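# Fit the camshaft into the engine case in time

## Task

Insert the camshaft into the engine case, which is loose on the table. Push its shaft fully home in the open bearing at the case's front, with its large gear engaging the small crank gear in correct timing: as the gears rotate, the small gear's marked tooth has to land in either of the two marked gaps on the large gear. The engine case must end up still standing upright.

## Robot and tools

Robot: two arms, left_arm and right_arm, each with a two-finger gripper. Calibrated bases in the scene frame: left_arm at (+0.046, +0.288, +0.043) m, quat_wxyz (+1.000, 0, 0, -0.031); right_arm at (-0.031, -0.322, +0.003) m, quat_wxyz (+1.000, 0, 0, +0.011). A camera stand sits behind the arms.

Frames. The scene frame has its origin at table-top height, halfway between the nominal bases, with +z up, +x pointing out over the table and left_arm on the +y side. Arm names do not match image sides. Reported hand positions, velocities and targets use the scene frame. Offsets you send use each arm's own Hand target axes: the fingers point along the gripper's +z and open and close along its y. end_effector_position (metres) is the point between the finger pads, just behind the tips. Readings can be a few centimetres off, more at long reach.

execute_actions(actions, cameras). actions is a list of actions; each action is a list of up to 15 rows, one per 1/30 s step; a short action repeats its final row until 15 steps pass. Each row is one flat list of 14 numbers in [-1, 1] covering both arms: dx, dy, dz, rx, ry, rz, opening for left_arm, then the same seven for right_arm. dx to rz are an offset, not a pose, measured from that arm's Hand target at the start of the action (every row counts from that same start), in the hand's own axes; 1.0 equals 0.6 m or 180 degrees, and rx, ry, rz form one rotation vector. Sending the same offset again moves further. Six zeros re-command the current Hand target. opening is absolute: +1 fully open (about 87 mm between pads), +0.5 about 69 mm, 0 about 43 mm, -0.5 about 18 mm, -1 closed. A 0 opening is a real command, so resend the current value to leave a gripper alone. cameras: list of names, ["all"], or []; images come by default only with an empty actions list, which also shows the scene number and fuller readings.

move(target, speed, blend, opening_speed, blocking, cameras). target is one 14-number row in the same layout, or a list of up to 15 such rows; every row is an offset from the Hand targets at the move's start, not from the previous row. Paths are straight and all finish together, minimum 0.5 s, cut off after 10 s. speed: m/s, 0.002 to 2.9, default 0.25 (turning capped at twice that in rad/s); one value or one per target. blend: corner rounding in m, default 0 (stop at each target). opening_speed: opening units per second, at least 0.2. blocking=false returns after about 0.5 s while the move continues. The result adds a move: line (done, off_target, moving, held, fault) plus any limits (paced = the pose sent was clipped, held = steps withheld). Done means at rest within 10 mm and 2 degrees; it says nothing about contact. Moves do not avoid obstacles or the other arm.

wait(seconds 0 to 10): the scene runs while arms hold their commands. stop(): brakes a running move. zoom_image(camera, region): enlarges part of the newest image from cam_high, cam_low, cam_left_wrist or cam_right_wrist (each 896x504); region is [x0, y0, x1, y1] in pixels from the top-left, at most 504 by 504. finished_scene(scene): ends the scene, permanently; the goal must hold with the robot idle.

Result lines: per gripper end_effector_position and end_effector_quat_wxyz; Hand target (the last commanded pose after clipping, which the next offsets start from); Tool commands; grip_measured on the opening scale; Joint positions (gripper last, 0 closed to 1 open); Joint velocities (may read within noise or be omitted); joint torques (include arm weight, with offsets and noise; joints 1 to 3 wrap at ±28 N m); motor temperatures. MOTOR HOT appears at 75 °C; at 90 °C an OVER-TEMPERATURE FAULT folds that arm away for the rest of the scene; at 100 °C it collapses. Holding loads, stretched arms and pushing at unreachable poses heat motors, even while you think.

Behaviour. Orientation commands are clipped to within 40 degrees of the measured orientation each step. Grippers often stop short or sag under friction and weight, and tiny moves may go sideways or not at all, so check the pose after each move and fix tilt; resend a missing distance as an offset. A blocked arm keeps pushing until you command its target back past the gripper. To grip, command an opening about 0.04 below the grip_measured value at first contact. Joint ranges (rad): waist -2.618 to 3.054, shoulder 0 to 3.142, elbow 0 to 3.142 (straight at 2.901), wrist pitch -1.571 to 1.571, wrist yaw -1.571 to 1.571, wrist roll -2.094 to 2.094.

Avoid: parts falling or leaving the table, releasing moving parts, fast or hard contact (speed and overshoot past contact both raise force), any press or collision between the two arms or grippers, strain on wrist camera cables, paths close to an arm's own base (go around), and arm stops. Loose objects may get small random shoves. Time passes while you think, and smooth, low-effort motion is preferred.

Each tool is called by a JSON object that holds its "method" and its "body".

## Session

{"method": "execute_actions", "body": {"actions": []}}

Scene clock: 0.00 s.
left_arm: end_effector_position=(+0.4146, +0.2552, +0.0852) grip_measured=+1.000 end_effector_quat_wxyz=(+0.550, +0.036, +0.834, -0.004) | right_arm: end_effector_position=(+0.3355, -0.3137, +0.0255) grip_measured=+1.000 end_effector_quat_wxyz=(+0.515, -0.026, +0.857, -0.017)
Joint positions: left_arm=[-0.057 1.499 0.356 0.737 -0.064 0.008 1] | right_arm=[0.03 1.546 0.383 0.674 0.048 -0.038 1]
Joint velocities: within noise
Joint torques (N m): no reading
Motor temperatures (°C): left_arm=[23 28 29 31 24 23 23] | right_arm=[23 28 33 33 23 24 23]
Heat: left arm: 31 °C; right arm: 33 °C.
Hand target: left_arm +0.4145, +0.2552, +0.0850; +0.548, +0.036, +0.836, -0.004 | right_arm +0.3428, -0.3134, +0.0361; +0.531, -0.025, +0.847, -0.017
Tool commands: left_gripper/opening=+1.0 right_gripper/opening=+1.0

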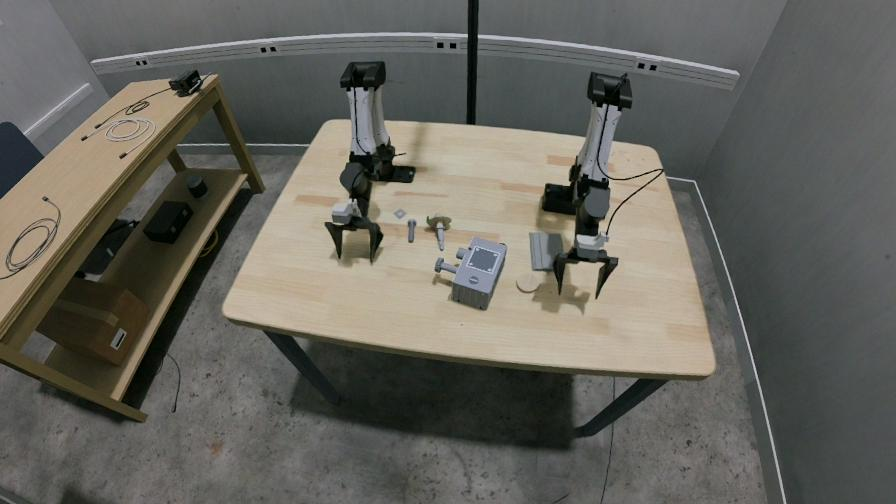

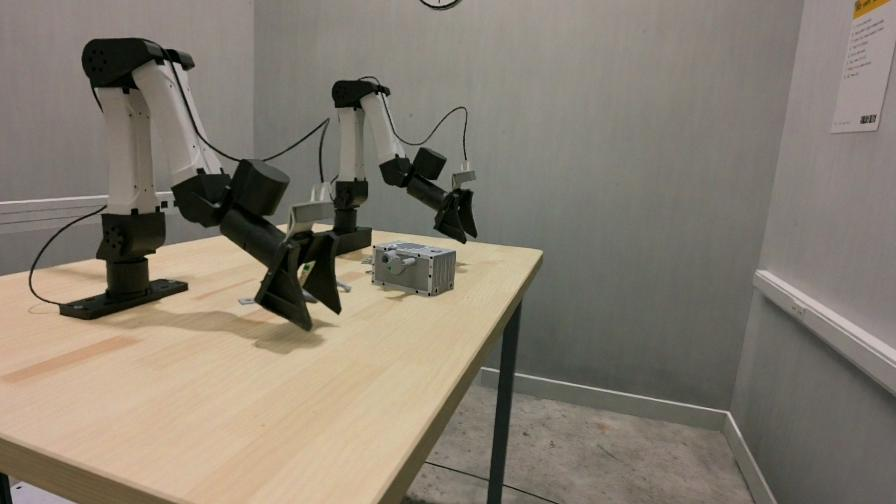

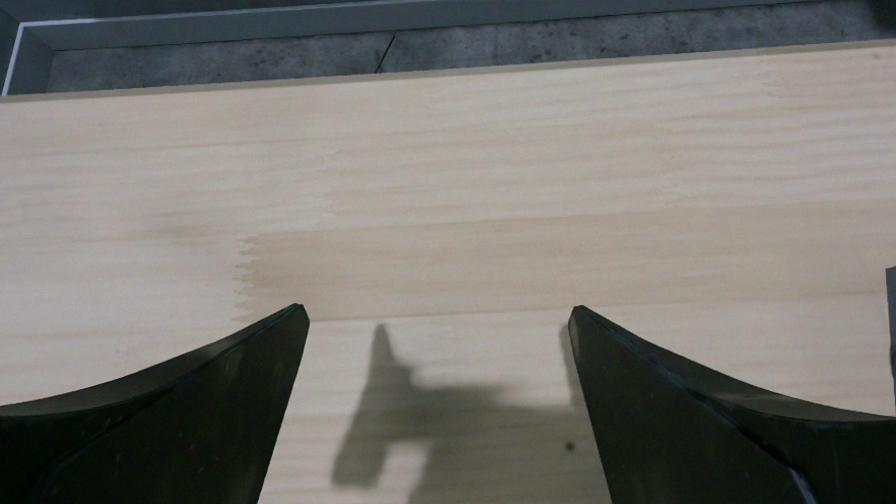

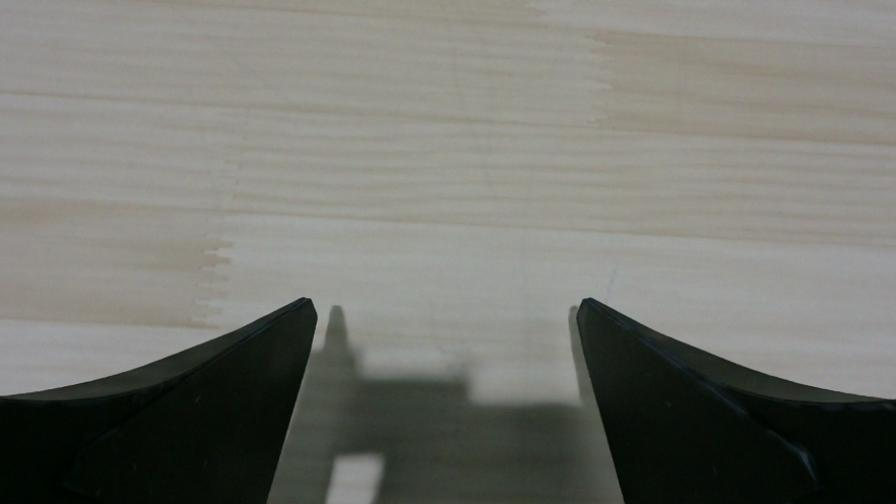

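{"method": "zoom_image", "body": {"camera": "cam_high", "region": [380, 190, 560, 320]}}

{"method": "zoom_image", "body": {"camera": "cam_low", "region": [230, 220, 470, 310]}}

{"method": "zoom_image", "body": {"camera": "cam_high", "region": [390, 200, 460, 260]}}

Scaled by 2.800 from the camera's 896x504 image, which has a finer 1280x720 frame.

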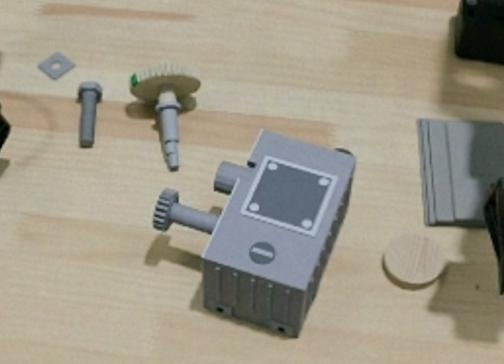

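Scaled by 2.100 from the camera's 896x504 image, which has a finer 1280x720 frame.

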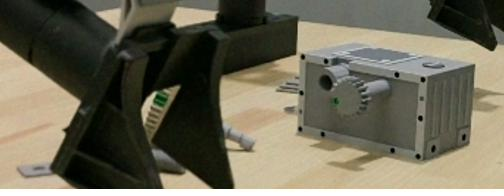

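Scaled by 7.200 from the camera's 896x504 image, which has a finer 1280x720 frame.

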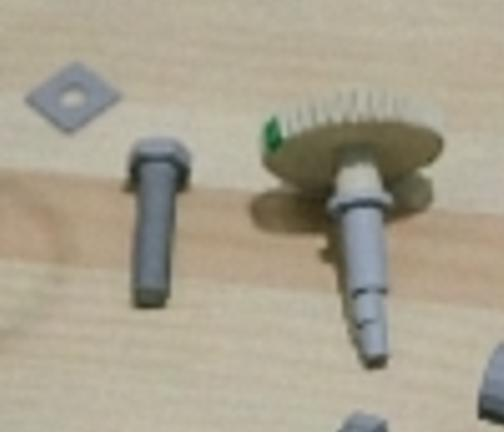

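{"method": "move", "body": {"target": [0,0,0,0,0,0,1,-0.144,0.296,-0.215,0,0,0,1], "cameras": ["all"]}}

Scene clock: 39.63 s.
left_arm: end_effector_position=(+0.4146, +0.2552, +0.0852) grip_measured=+1.000 end_effector_quat_wxyz=(+0.550, +0.036, +0.834, -0.004) | right_arm: end_effector_position=(+0.2550, -0.1348, +0.1469) grip_measured=+1.000 end_effector_quat_wxyz=(+0.520, -0.038, +0.853, -0.023)
Joint positions: left_arm=[-0.057 1.499 0.356 0.737 -0.064 0.008 1] | right_arm=[0.887 1.261 0.797 -0.233 0.776 0.442 1]
Joint torques (N m): left_arm=[0.12 -4.67 6.06 1.63 0.15 -0.1] | right_arm=[0.02 -2.59 11.06 1.83 0.51 0.14]
Motor temperatures (°C): left_arm=[23 30 30 34 23 23 23] | right_arm=[23 29 35 39 23 24 23]
Heat: left arm: 34 °C; right arm: 39 °C.
Hand target: left_arm +0.4145, +0.2552, +0.0850; +0.548, +0.036, +0.836, -0.004 | right_arm +0.2601, -0.1305, +0.1602; +0.531, -0.025, +0.847, -0.017
Off the commanded pose: left_arm 0.000 m, 0 deg | right_arm 0.015 m, 2 deg.
move: off_target (right_arm)
camera_calibration:
cam_right_wrist: T_world_to_cam=[[0.0678106, -0.996942, 0.0388494, -0.153621], [-0.973245, -0.0746666, -0.217298, 0.289206], [0.219534, -0.0230749, -0.975332, 0.229404], [0, 0, 0, 1]] pos_world=[0.241524, -0.126264, 0.292557]

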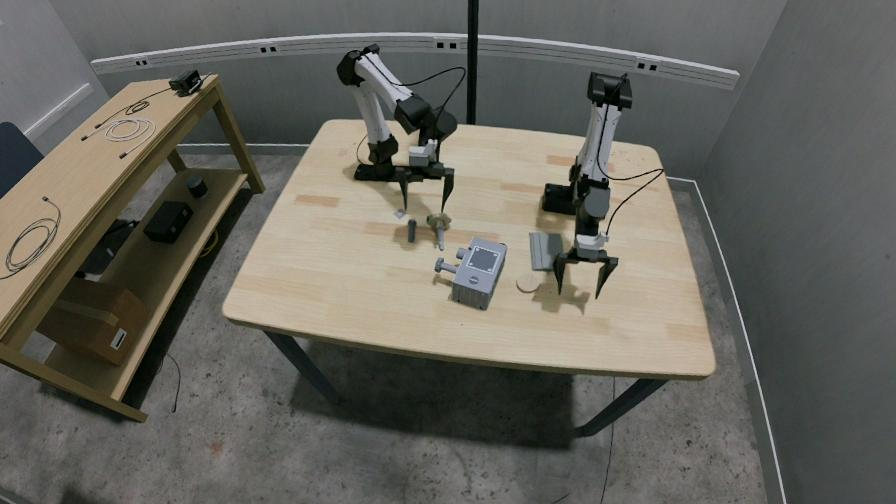

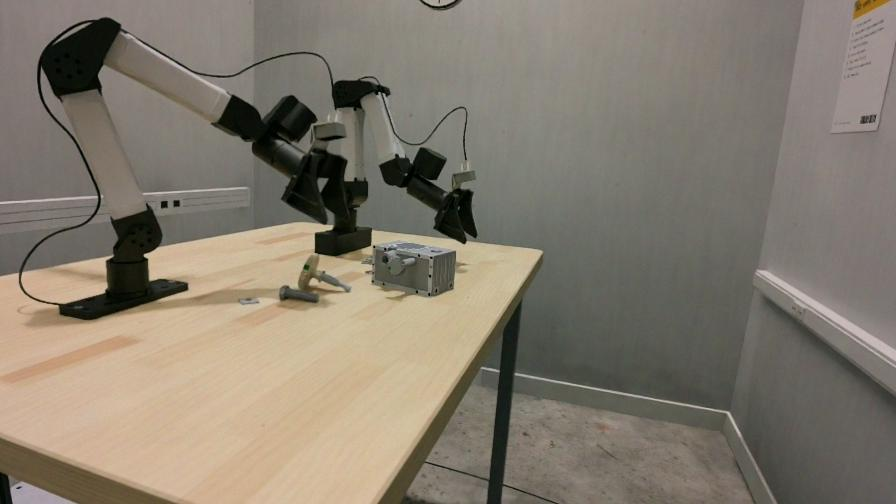

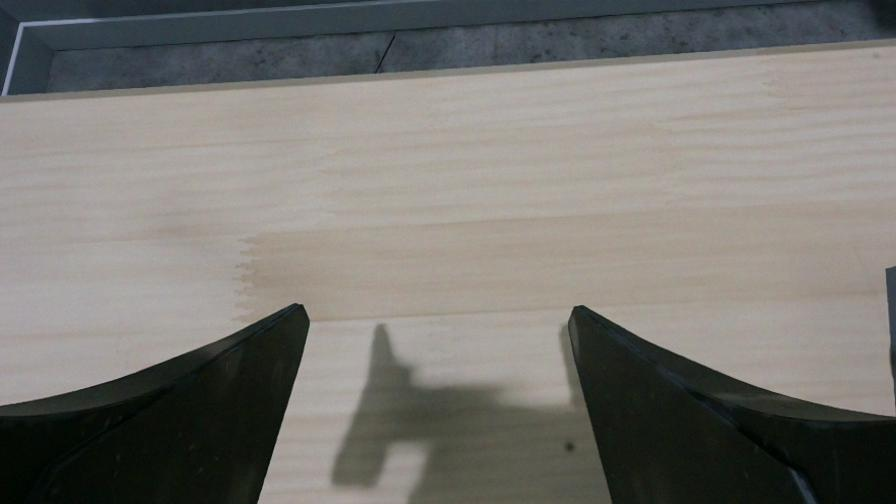

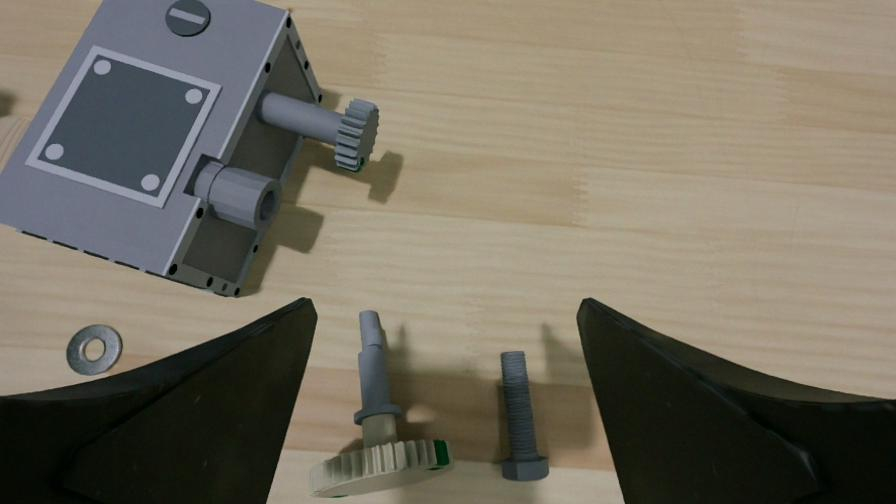

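{"method": "zoom_image", "body": {"camera": "cam_right_wrist", "region": [290, 290, 570, 504]}}

{"method": "zoom_image", "body": {"camera": "cam_right_wrist", "region": [0, 0, 420, 300]}}

{"method": "zoom_image", "body": {"camera": "cam_high", "region": [390, 160, 530, 320]}}

{"method": "zoom_image", "body": {"camera": "cam_low", "region": [240, 140, 480, 320]}}

Scaled by 1.800 from the camera's 896x504 image, which has a finer 1280x720 frame.

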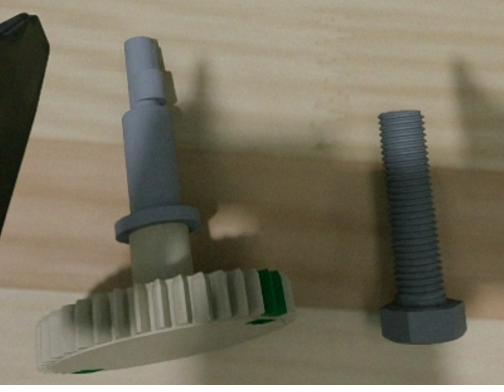

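Scaled by 1.200 from the camera's 896x504 image, which has a finer 1280x720 frame.

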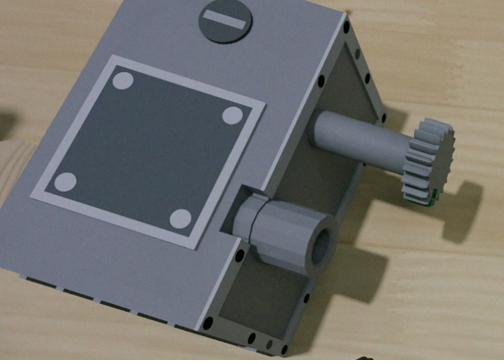

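Scaled by 3.150 from the camera's 896x504 image, which has a finer 1280x720 frame.

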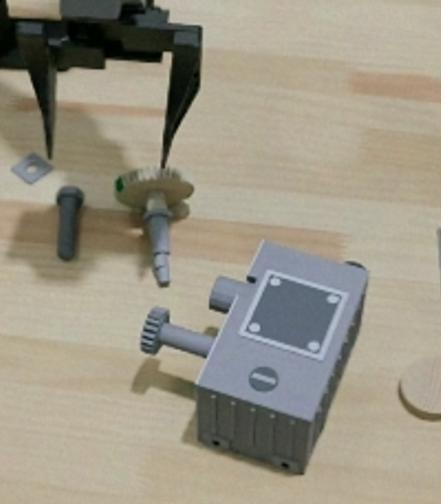

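Scaled by 2.100 from the camera's 896x504 image, which has a finer 1280x720 frame.

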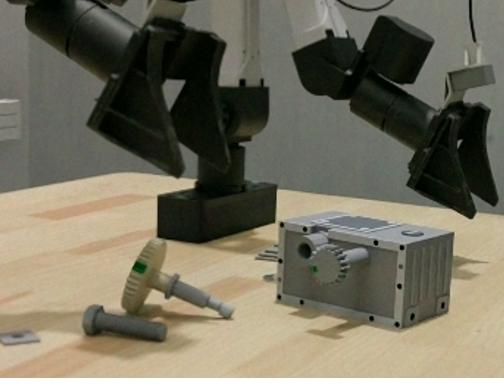

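{"method": "zoom_image", "body": {"camera": "cam_low", "region": [368, 240, 424, 286]}}

{"method": "zoom_image", "body": {"camera": "cam_low", "region": [290, 245, 360, 305]}}

Scaled by 9.000 from the camera's 896x504 image, which has a finer 1280x720 frame.

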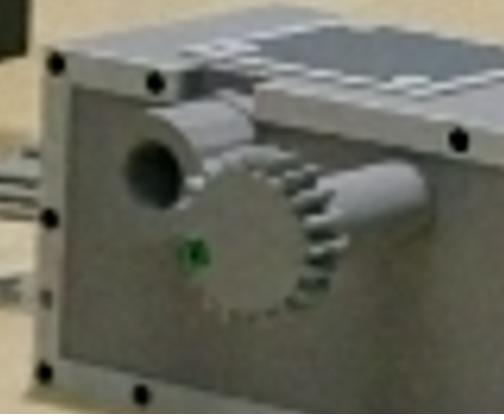

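Scaled by 7.200 from the camera's 896x504 image, which has a finer 1280x720 frame.

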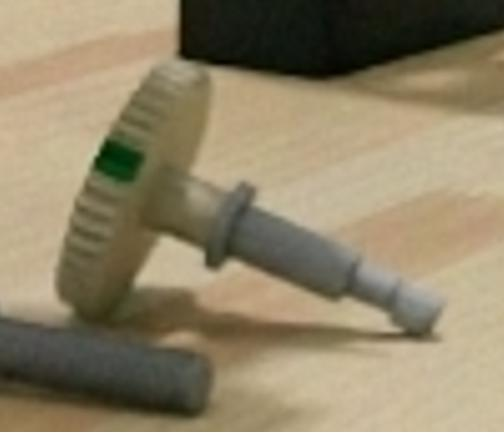

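{"method": "move", "body": {"target": [[-0.13,0,-0.057,0,0,0,1,0.02,-0.333,0,0,0,0,1],[-0.044,-0.437,-0.289,0,0,0,1,0.02,-0.333,0,0,0,0,1]], "blend": [0.03,0], "speed": 0.35, "cameras": ["cam_high","cam_low","cam_left_wrist"]}}

Scene clock: 185.90 s.
left_arm: end_effector_position=(+0.2464, +0.0009, +0.1662) grip_measured=+1.000 end_effector_quat_wxyz=(+0.544, +0.044, +0.838, -0.009) | right_arm: end_effector_position=(+0.2586, -0.3306, +0.1591) grip_measured=+1.000 end_effector_quat_wxyz=(+0.530, -0.021, +0.848, -0.019)
Joint positions: left_arm=[-1.306 1.524 0.956 -0.465 -1.075 -0.939 1] | right_arm=[-0.049 0.774 0.553 -0.232 -0.015 -0.068 1]
Joint torques (N m): left_arm=[0.51 -4.56 8.92 0.8 -0.6 -0.23] | right_arm=[-0.87 0.03 8.47 2.29 -0.1 -0.08]
Motor temperatures (°C): left_arm=[22 31 32 36 23 23 23] | right_arm=[23 28 46 38 23 24 23]
Heat: left arm: 36 °C; right arm: 46 °C.
Hand target: left_arm +0.2494, +0.0001, +0.1699; +0.548, +0.036, +0.836, -0.004 | right_arm +0.2596, -0.3308, +0.1605; +0.531, -0.025, +0.847, -0.017
Off the commanded pose: left_arm 0.005 m, 1 deg | right_arm 0.002 m, 1 deg.
move: done
camera_calibration:
cam_left_wrist: T_world_to_cam=[[-0.0800867, -0.996503, -0.0238182, 0.019199], [-0.956287, 0.0835528, -0.28024, 0.304813], [0.28125, 0.000333585, -0.959635, 0.229509], [0, 0, 0, 1]] pos_world=[0.228477, -0.00641264, 0.306123]
Images, in order (width x height): cam_high 896x504, cam_low 896x504, cam_left_wrist 896x504.

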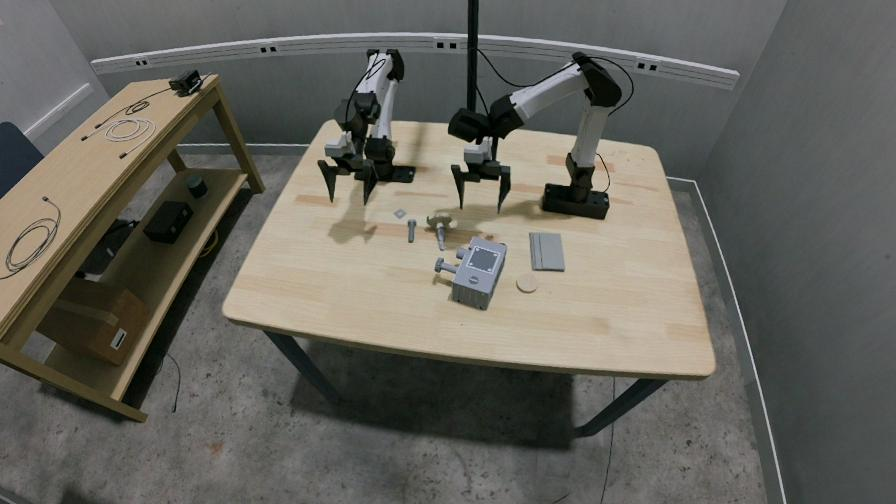

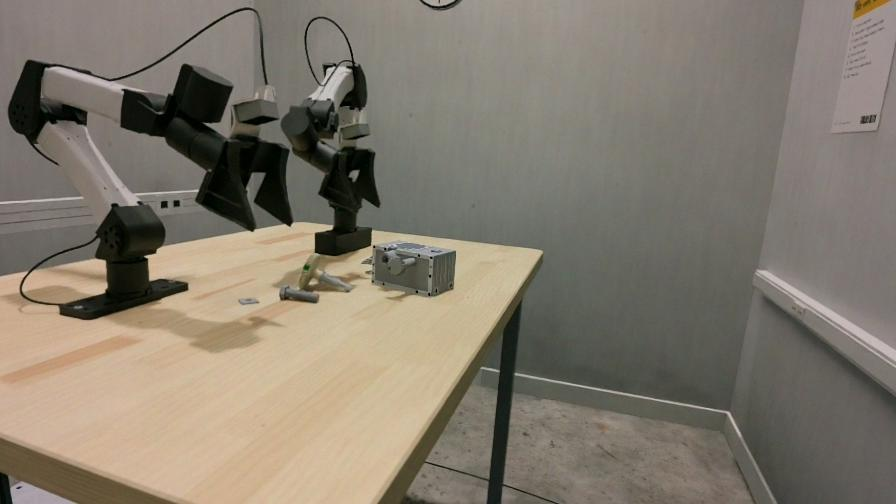

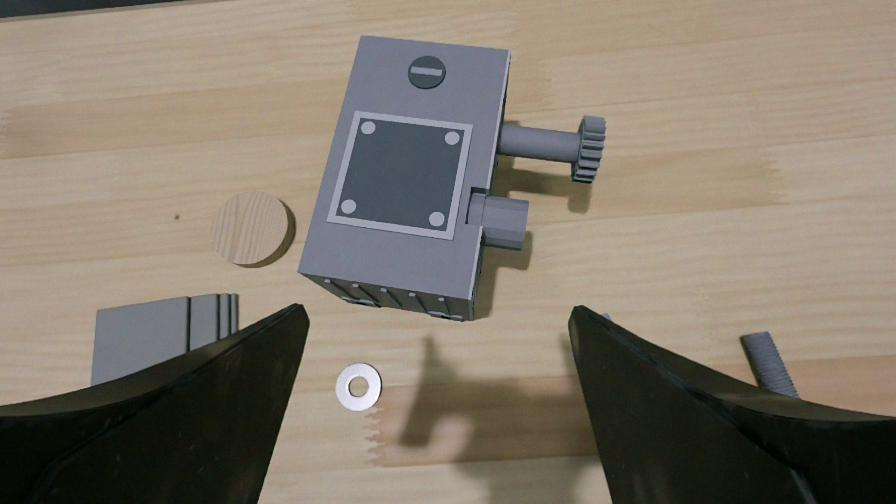

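{"method": "move", "body": {"target": [0,0,0,0,0,0,1,0.022,0.229,0.157,-0.428,-0.204,-0.025,1], "speed": 0.4, "cameras": ["cam_high","cam_right_wrist"]}}

Scene clock: 252.37 s.
left_arm: end_effector_position=(+0.2463, +0.0010, +0.1662) grip_measured=+1.000 end_effector_quat_wxyz=(+0.544, +0.043, +0.838, -0.009) | right_arm: end_effector_position=(+0.3323, -0.1962, +0.0902) grip_measured=+1.000 end_effector_quat_wxyz=(+0.550, -0.398, +0.578, +0.453)
Joint positions: left_arm=[-1.306 1.524 0.956 -0.466 -1.075 -0.94 1] | right_arm=[-0.159 2.053 0.672 1.491 -1.429 0.195 1]
Joint torques (N m): left_arm=[0.47 -4.63 8.9 0.77 -0.59 -0.2] | right_arm=[0.2 -5.74 5.98 2.4 -0.03 0.11]
Heat: left arm: 35 °C; right arm: 44 °C.
Hand target: left_arm +0.2494, +0.0001, +0.1699; +0.548, +0.036, +0.836, -0.004 | right_arm +0.3354, -0.1947, +0.0999; +0.621, -0.378, +0.477, +0.494
Off the commanded pose: left_arm 0.005 m, 1 deg | right_arm 0.010 m, 15 deg.
joint sent to its limit (right arm) — joint 4 (wrist pitch), upper limit. The joint targets are off in orientation, not in position.
move: off_target (right_arm)
camera_calibration:
cam_right_wrist: T_world_to_cam=[[0.966521, -0.232455, -0.108634, -0.353254], [-0.245585, -0.715436, -0.654094, 0.0193814], [0.0743267, 0.658874, -0.748572, 0.317271], [0, 0, 0, 1]] pos_world=[0.322606, -0.277291, 0.211802]
Images, in order (width x height): cam_high 896x504, cam_right_wrist 896x504.

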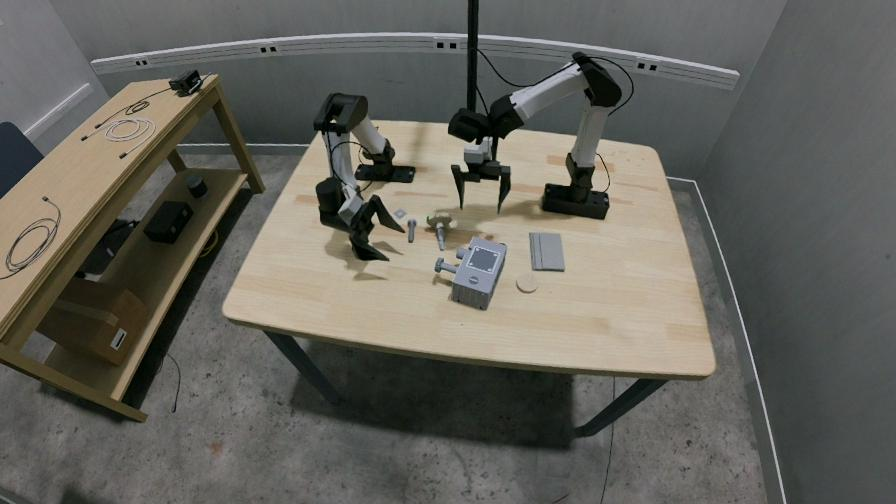

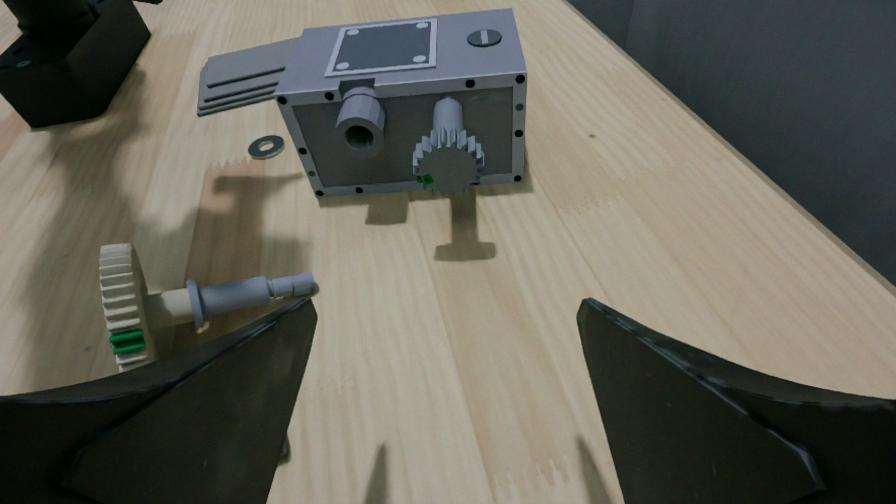

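Excellent view.

{"method": "zoom_image", "body": {"camera": "cam_right_wrist", "region": [270, 60, 540, 210]}}

{"method": "zoom_image", "body": {"camera": "cam_right_wrist", "region": [380, 90, 510, 210]}}

{"method": "zoom_image", "body": {"camera": "cam_right_wrist", "region": [70, 220, 340, 400]}}

Scaled by 1.867 from the camera's 896x504 image, which has a finer 1280x720 frame.

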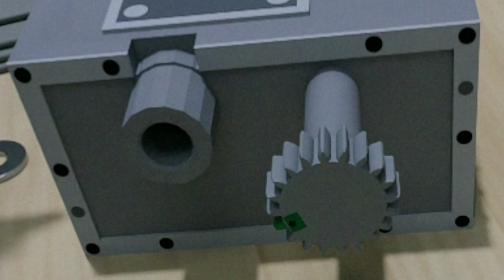

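Scaled by 3.877 from the camera's 896x504 image, which has a finer 1280x720 frame.

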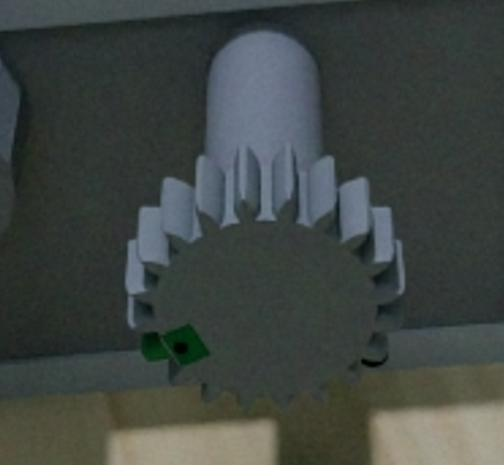

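Scaled by 1.867 from the camera's 896x504 image, which has a finer 1280x720 frame.

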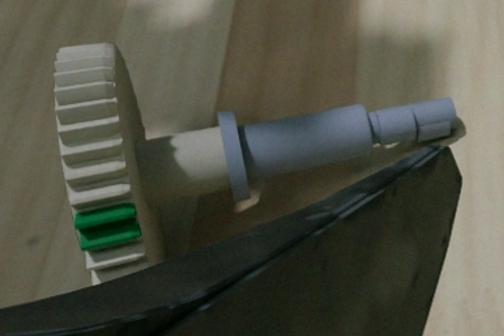

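{"method": "move", "body": {"target": [0.138,-0.0445,-0.069,0.416,0.1057,0.0887,0.5,0,0,0,0,0,0,1], "cameras": ["cam_high","cam_left_wrist","cam_right_wrist"]}}

Scene clock: 319.43 s.
left_arm: end_effector_position=(+0.1738, -0.0172, +0.1067) grip_measured=+0.500 end_effector_quat_wxyz=(+0.270, +0.462, +0.729, -0.427) | right_arm: end_effector_position=(+0.3323, -0.1962, +0.0902) grip_measured=+1.000 end_effector_quat_wxyz=(+0.550, -0.398, +0.578, +0.453)
Joint positions: left_arm=[-0.802 1.331 0.484 0.211 0.602 -0.047 0.75] | right_arm=[-0.159 2.053 0.672 1.491 -1.429 0.195 1]
Joint torques (N m): left_arm=[0.73 -3.15 7.94 1.58 0.54 0.05] | right_arm=[0.18 -5.75 5.96 2.4 -0.03 0.1]
Motor temperatures (°C): left_arm=[22 32 37 32 24 23 23] | right_arm=[23 31 41 45 23 24 23]
Heat: left arm: 37 °C; right arm: 45 °C.
Hand target: left_arm +0.1768, -0.0200, +0.1096; +0.274, +0.467, +0.722, -0.431 | right_arm +0.3354, -0.1947, +0.0999; +0.621, -0.378, +0.477, +0.494
Off the commanded pose: left_arm 0.005 m, 1 deg | right_arm 0.010 m, 15 deg.
joint sent to its limit (right arm) — joint 4 (wrist pitch), upper limit. The joint targets are off in orientation, not in position.
move: off_target (right_arm)
camera_calibration:
cam_left_wrist: T_world_to_cam=[[-0.899668, -0.212105, 0.381588, 0.106555], [-0.281461, 0.949947, -0.135574, 0.102415], [-0.333733, -0.229374, -0.914336, 0.290991], [0, 0, 0, 1]] pos_world=[0.221804, -0.0079425, 0.239288]
cam_right_wrist: T_world_to_cam=[[0.966564, -0.232062, -0.10909, -0.353062], [-0.245598, -0.715485, -0.654036, 0.01936], [0.0737247, 0.658961, -0.748556, 0.317485], [0, 0, 0, 1]] pos_world=[0.322606, -0.277291, 0.211802]
Images, in order (width x height): cam_high 896x504, cam_left_wrist 896x504, cam_right_wrist 896x504.

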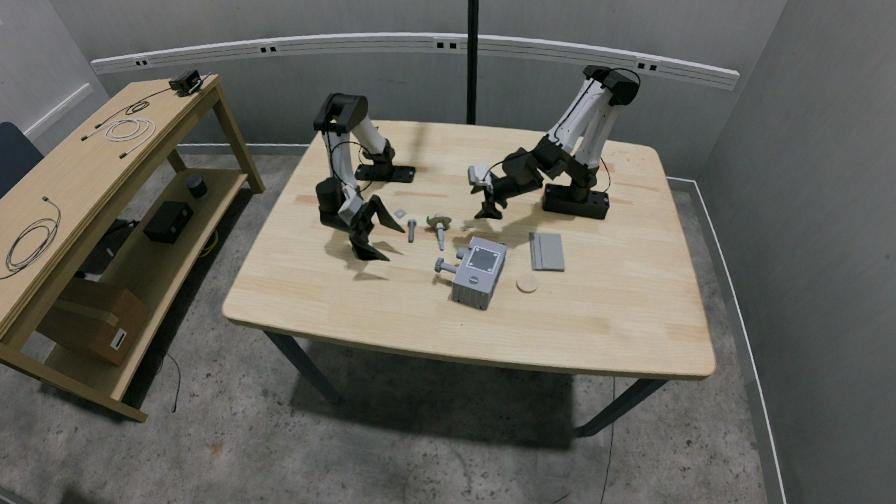

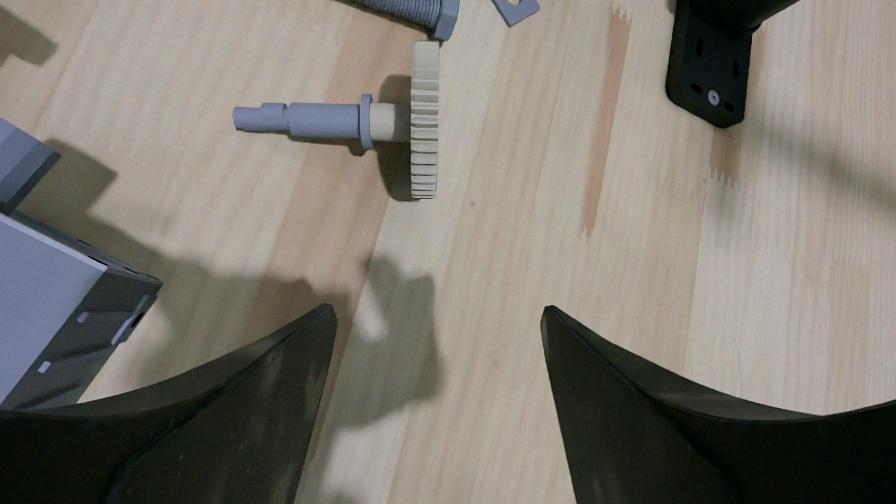

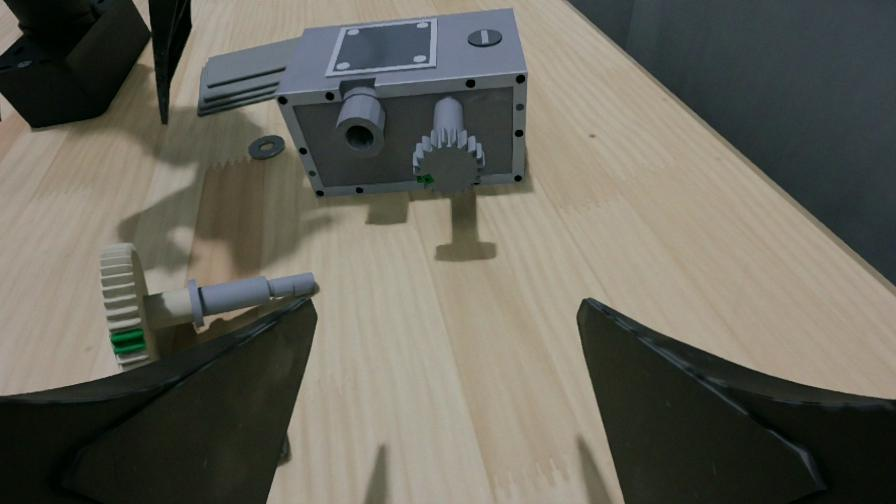

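{"method": "move", "body": {"target": [0.0133,0.0108,0.150,0,0,0,0,0,0,0,0,0,0,1], "speed": 0.1, "cameras": ["cam_low","cam_left_wrist","cam_right_wrist"]}}

Scene clock: 346.97 s.
left_arm: end_effector_position=(+0.1749, -0.0879, +0.0565) grip_measured=+0.000 end_effector_quat_wxyz=(+0.267, +0.471, +0.721, -0.433) | right_arm: end_effector_position=(+0.3323, -0.1962, +0.0902) grip_measured=+1.000 end_effector_quat_wxyz=(+0.550, -0.398, +0.578, +0.453)
Joint positions: left_arm=[-0.952 1.76 0.597 0.579 0.503 -0.13 0.5] | right_arm=[-0.159 2.053 0.672 1.491 -1.429 0.195 1]
Joint torques (N m): left_arm=[-0.49 -5.37 7.15 1.65 0.16 -0.16] | right_arm=[0.18 -5.75 5.94 2.4 -0.03 0.1]
Heat: left arm: 36 °C; right arm: 46 °C.
Hand target: left_arm +0.1789, -0.0942, +0.0577; +0.274, +0.466, +0.722, -0.431 | right_arm +0.3354, -0.1947, +0.0999; +0.621, -0.378, +0.477, +0.494
Off the commanded pose: left_arm 0.008 m, 1 deg | right_arm 0.010 m, 15 deg.
joint sent to its limit (right arm) — joint 4 (wrist pitch), upper limit. The joint targets are off in orientation, not in position.
move: off_target (right_arm)
camera_calibration:
cam_left_wrist: T_world_to_cam=[[-0.906579, -0.184353, 0.379642, 0.115431], [-0.254645, 0.956296, -0.143713, 0.159391], [-0.336556, -0.226961, -0.913903, 0.229789], [0, 0, 0, 1]] pos_world=[0.222572, -0.0789915, 0.189089]
cam_right_wrist: T_world_to_cam=[[0.966564, -0.232062, -0.10909, -0.353062], [-0.245598, -0.715485, -0.654036, 0.01936], [0.0737247, 0.658961, -0.748556, 0.317485], [0, 0, 0, 1]] pos_world=[0.322606, -0.277291, 0.211802]
Images, in order (width x height): cam_low 896x504, cam_left_wrist 896x504, cam_right_wrist 896x504.

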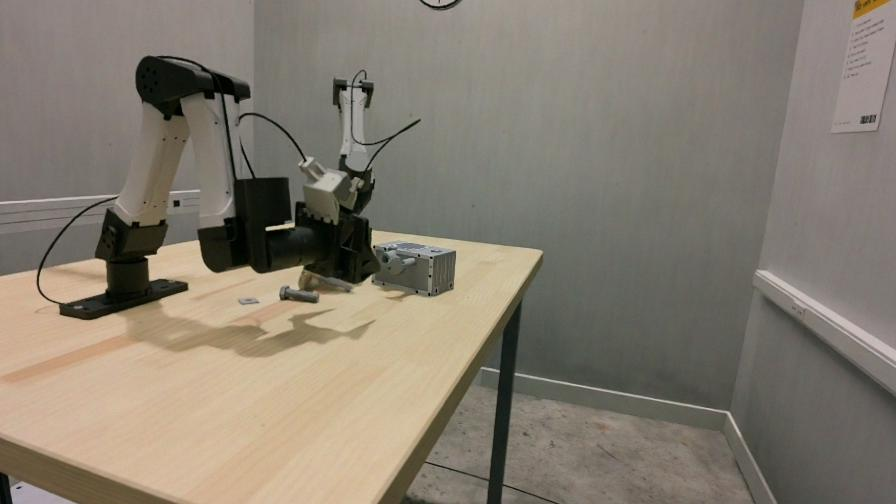

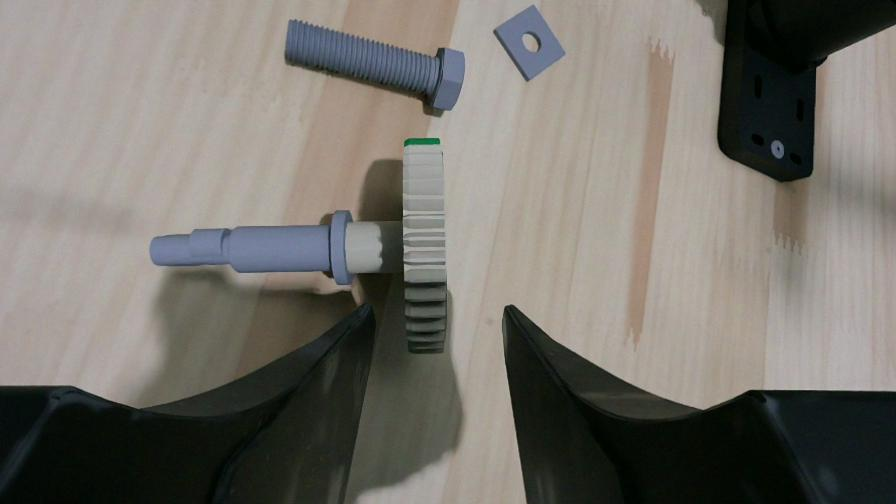

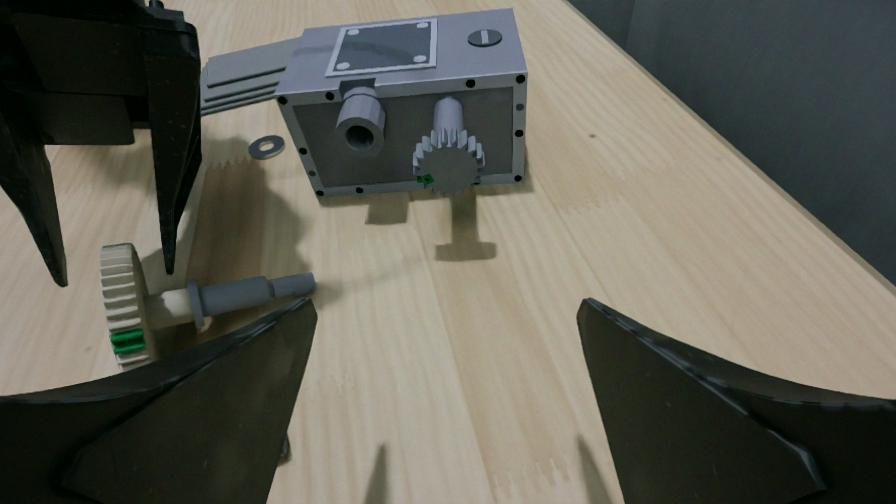

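{"method": "move", "body": {"target": [0,0.006,0.006,0,0,0,0,0,0,0,0,0,0,1], "speed": 0.05, "cameras": ["cam_left_wrist"]}}

Scene clock: 358.97 s.
left_arm: end_effector_position=(+0.1768, -0.0909, +0.0531) grip_measured=+0.000 end_effector_quat_wxyz=(+0.266, +0.471, +0.721, -0.432) | right_arm: end_effector_position=(+0.3323, -0.1962, +0.0902) grip_measured=+1.000 end_effector_quat_wxyz=(+0.550, -0.398, +0.578, +0.453)
Joint positions: left_arm=[-0.952 1.784 0.61 0.588 0.502 -0.131 0.5] | right_arm=[-0.159 2.053 0.672 1.491 -1.429 0.195 1]
Joint torques (N m): left_arm=[-0.01 -5.42 7.36 1.68 0.16 -0.1] | right_arm=[0.18 -5.75 5.96 2.4 -0.03 0.1]
Heat: left arm: 36 °C; right arm: 46 °C.
Hand target: left_arm +0.1822, -0.0967, +0.0547; +0.274, +0.466, +0.722, -0.431 | right_arm +0.3354, -0.1947, +0.0999; +0.621, -0.378, +0.477, +0.494
Off the commanded pose: left_arm 0.008 m, 1 deg | right_arm 0.010 m, 15 deg.
joint sent to its limit (right arm) — joint 4 (wrist pitch), upper limit. The joint targets are off in orientation, not in position.
move: off_target (right_arm)
camera_calibration:
cam_left_wrist: T_world_to_cam=[[-0.905971, -0.185598, 0.380485, 0.11762], [-0.255334, 0.956454, -0.141422, 0.16233], [-0.337669, -0.225275, -0.91391, 0.22703], [0, 0, 0, 1]] pos_world=[0.224669, -0.0822871, 0.18569]
Images, in order (width x height): cam_left_wrist 896x504.

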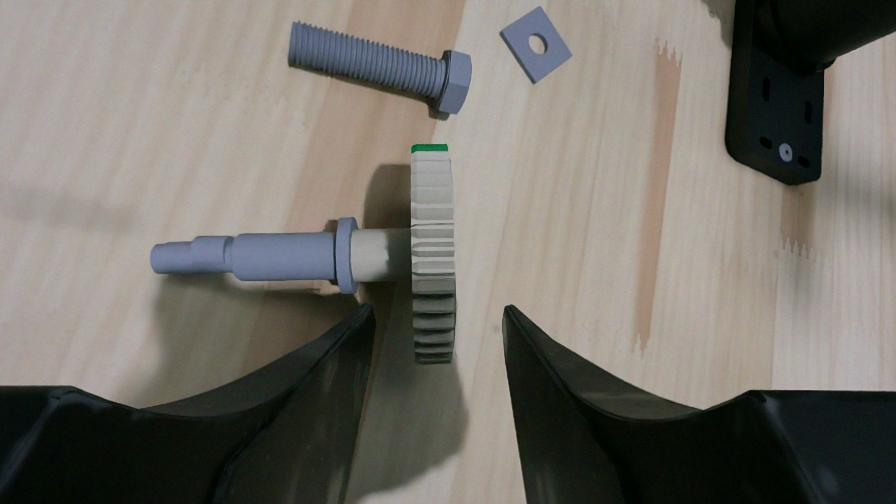

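{"method": "move", "body": {"target": [0,0,0,0,0,0,-0.75,0,0,0,0,0,0,1], "opening_speed": 0.5, "cameras": ["cam_left_wrist","cam_right_wrist"]}}

Scene clock: 365.83 s.
left_arm: end_effector_position=(+0.1777, -0.0920, +0.0543) grip_measured=-0.617 end_effector_quat_wxyz=(+0.269, +0.471, +0.720, -0.433) | right_arm: end_effector_position=(+0.3323, -0.1962, +0.0902) grip_measured=+1.000 end_effector_quat_wxyz=(+0.550, -0.398, +0.578, +0.453)
Joint positions: left_arm=[-0.952 1.784 0.611 0.593 0.501 -0.131 0.191] | right_arm=[-0.159 2.053 0.672 1.491 -1.429 0.195 1]
Joint torques (N m): left_arm=[-0.01 -5.46 7.05 1.6 0.19 -0.14] | right_arm=[0.21 -5.76 5.94 2.4 -0.03 0.1]
Heat: left arm: 36 °C; right arm: 46 °C.
Hand target: left_arm +0.1822, -0.0966, +0.0546; +0.274, +0.466, +0.722, -0.431 | right_arm +0.3354, -0.1947, +0.0999; +0.621, -0.378, +0.477, +0.494
Off the commanded pose: left_arm 0.007 m, 1 deg | right_arm 0.010 m, 15 deg.
joint sent to its limit (right arm) — joint 4 (wrist pitch), upper limit. The joint targets are off in orientation, not in position.
move: off_target (right_arm)
camera_calibration:
cam_left_wrist: T_world_to_cam=[[-0.907312, -0.184853, 0.377642, 0.118337], [-0.255949, 0.955407, -0.14727, 0.164068], [-0.333579, -0.230277, -0.914165, 0.226997], [0, 0, 0, 1]] pos_world=[0.225083, -0.0826045, 0.186986]
cam_right_wrist: T_world_to_cam=[[0.966564, -0.232062, -0.10909, -0.353062], [-0.245598, -0.715485, -0.654036, 0.01936], [0.0737247, 0.658961, -0.748556, 0.317485], [0, 0, 0, 1]] pos_world=[0.322606, -0.277291, 0.211802]
Images, in order (width x height): cam_left_wrist 896x504, cam_right_wrist 896x504.

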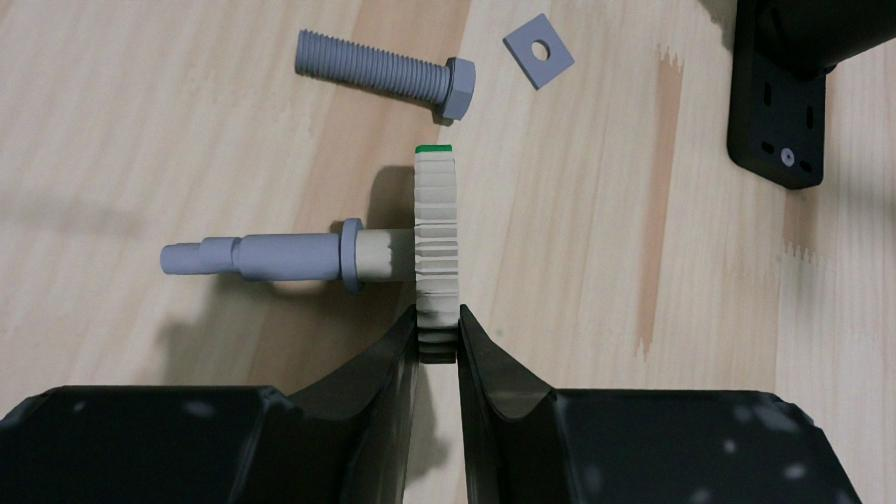

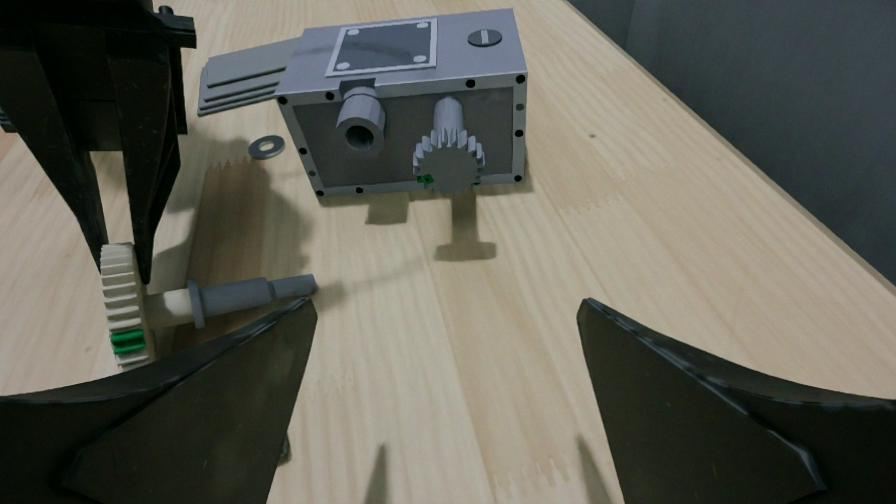

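{"method": "move", "body": {"target": [-0.093,-0.043,-0.056,0,0,0,-0.75,-0.1225,-0.033,-0.039,0,0.111,0,1], "speed": 0.15, "cameras": ["cam_left_wrist","cam_right_wrist"]}}

Scene clock: 399.60 s.
left_arm: end_effector_position=(+0.1762, -0.0889, +0.1090) grip_measured=-0.620 end_effector_quat_wxyz=(+0.254, +0.469, +0.731, -0.425) | right_arm: end_effector_position=(+0.3435, -0.2377, +0.1499) grip_measured=+1.000 end_effector_quat_wxyz=(+0.555, -0.408, +0.576, +0.441)
Joint positions: left_arm=[-0.952 1.586 0.722 0.245 0.498 -0.134 0.19] | right_arm=[-0.274 1.861 0.785 1.193 -1.54 0.172 1]
Joint torques (N m): left_arm=[0.13 -7.08 8.94 1.6 0.22 -0.13] | right_arm=[-0.46 -8.01 7.95 1.37 -0.03 -0.1]
Motor temperatures (°C): left_arm=[22 32 37 37 23 22 24] | right_arm=[23 32 40 46 23 24 23]
Heat: left arm: 37 °C; right arm: 46 °C.
Hand target: left_arm +0.1821, -0.0966, +0.1248; +0.274, +0.466, +0.722, -0.431 | right_arm +0.3453, -0.2397, +0.1648; +0.529, -0.458, +0.577, +0.421
Off the commanded pose: left_arm 0.018 m, 3 deg | right_arm 0.015 m, 7 deg.
joint sent to its limit (right arm) — joint 5 (wrist yaw), lower limit. The joint targets are off in orientation, not in position.
move: off_target (left_arm, right_arm)
camera_calibration:
cam_left_wrist: T_world_to_cam=[[-0.898013, -0.201722, 0.391, 0.0922363], [-0.262804, 0.958674, -0.10899, 0.166117], [-0.352855, -0.200631, -0.913915, 0.283237], [0, 0, 0, 1]] pos_world=[0.226427, -0.0838201, 0.240895]
cam_right_wrist: T_world_to_cam=[[0.967778, -0.239261, -0.0784798, -0.373874], [-0.232163, -0.727176, -0.646, 0.0228293], [0.0974939, 0.643405, -0.759293, 0.378543], [0, 0, 0, 1]] pos_world=[0.330222, -0.316409, 0.272831]
Images, in order (width x height): cam_left_wrist 896x504, cam_right_wrist 896x504.

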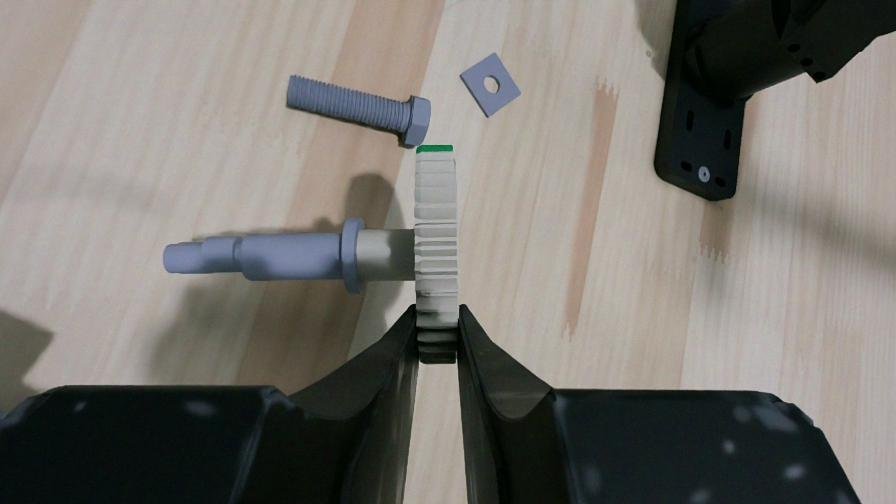

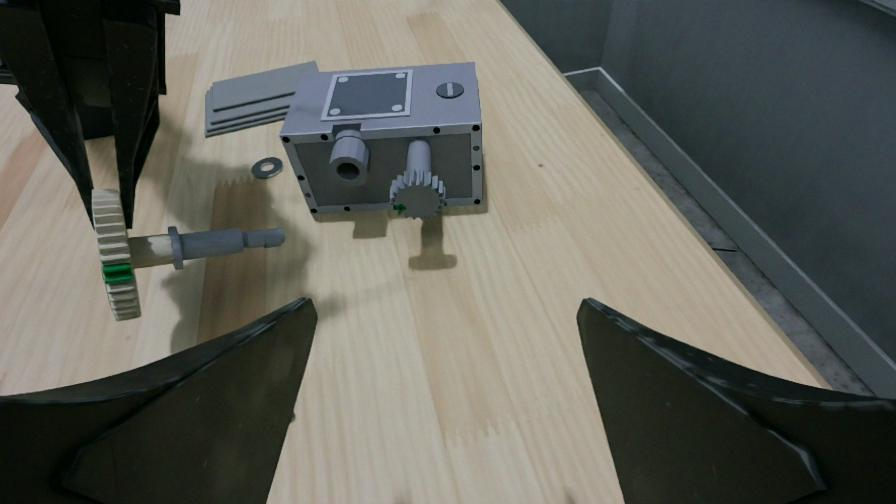

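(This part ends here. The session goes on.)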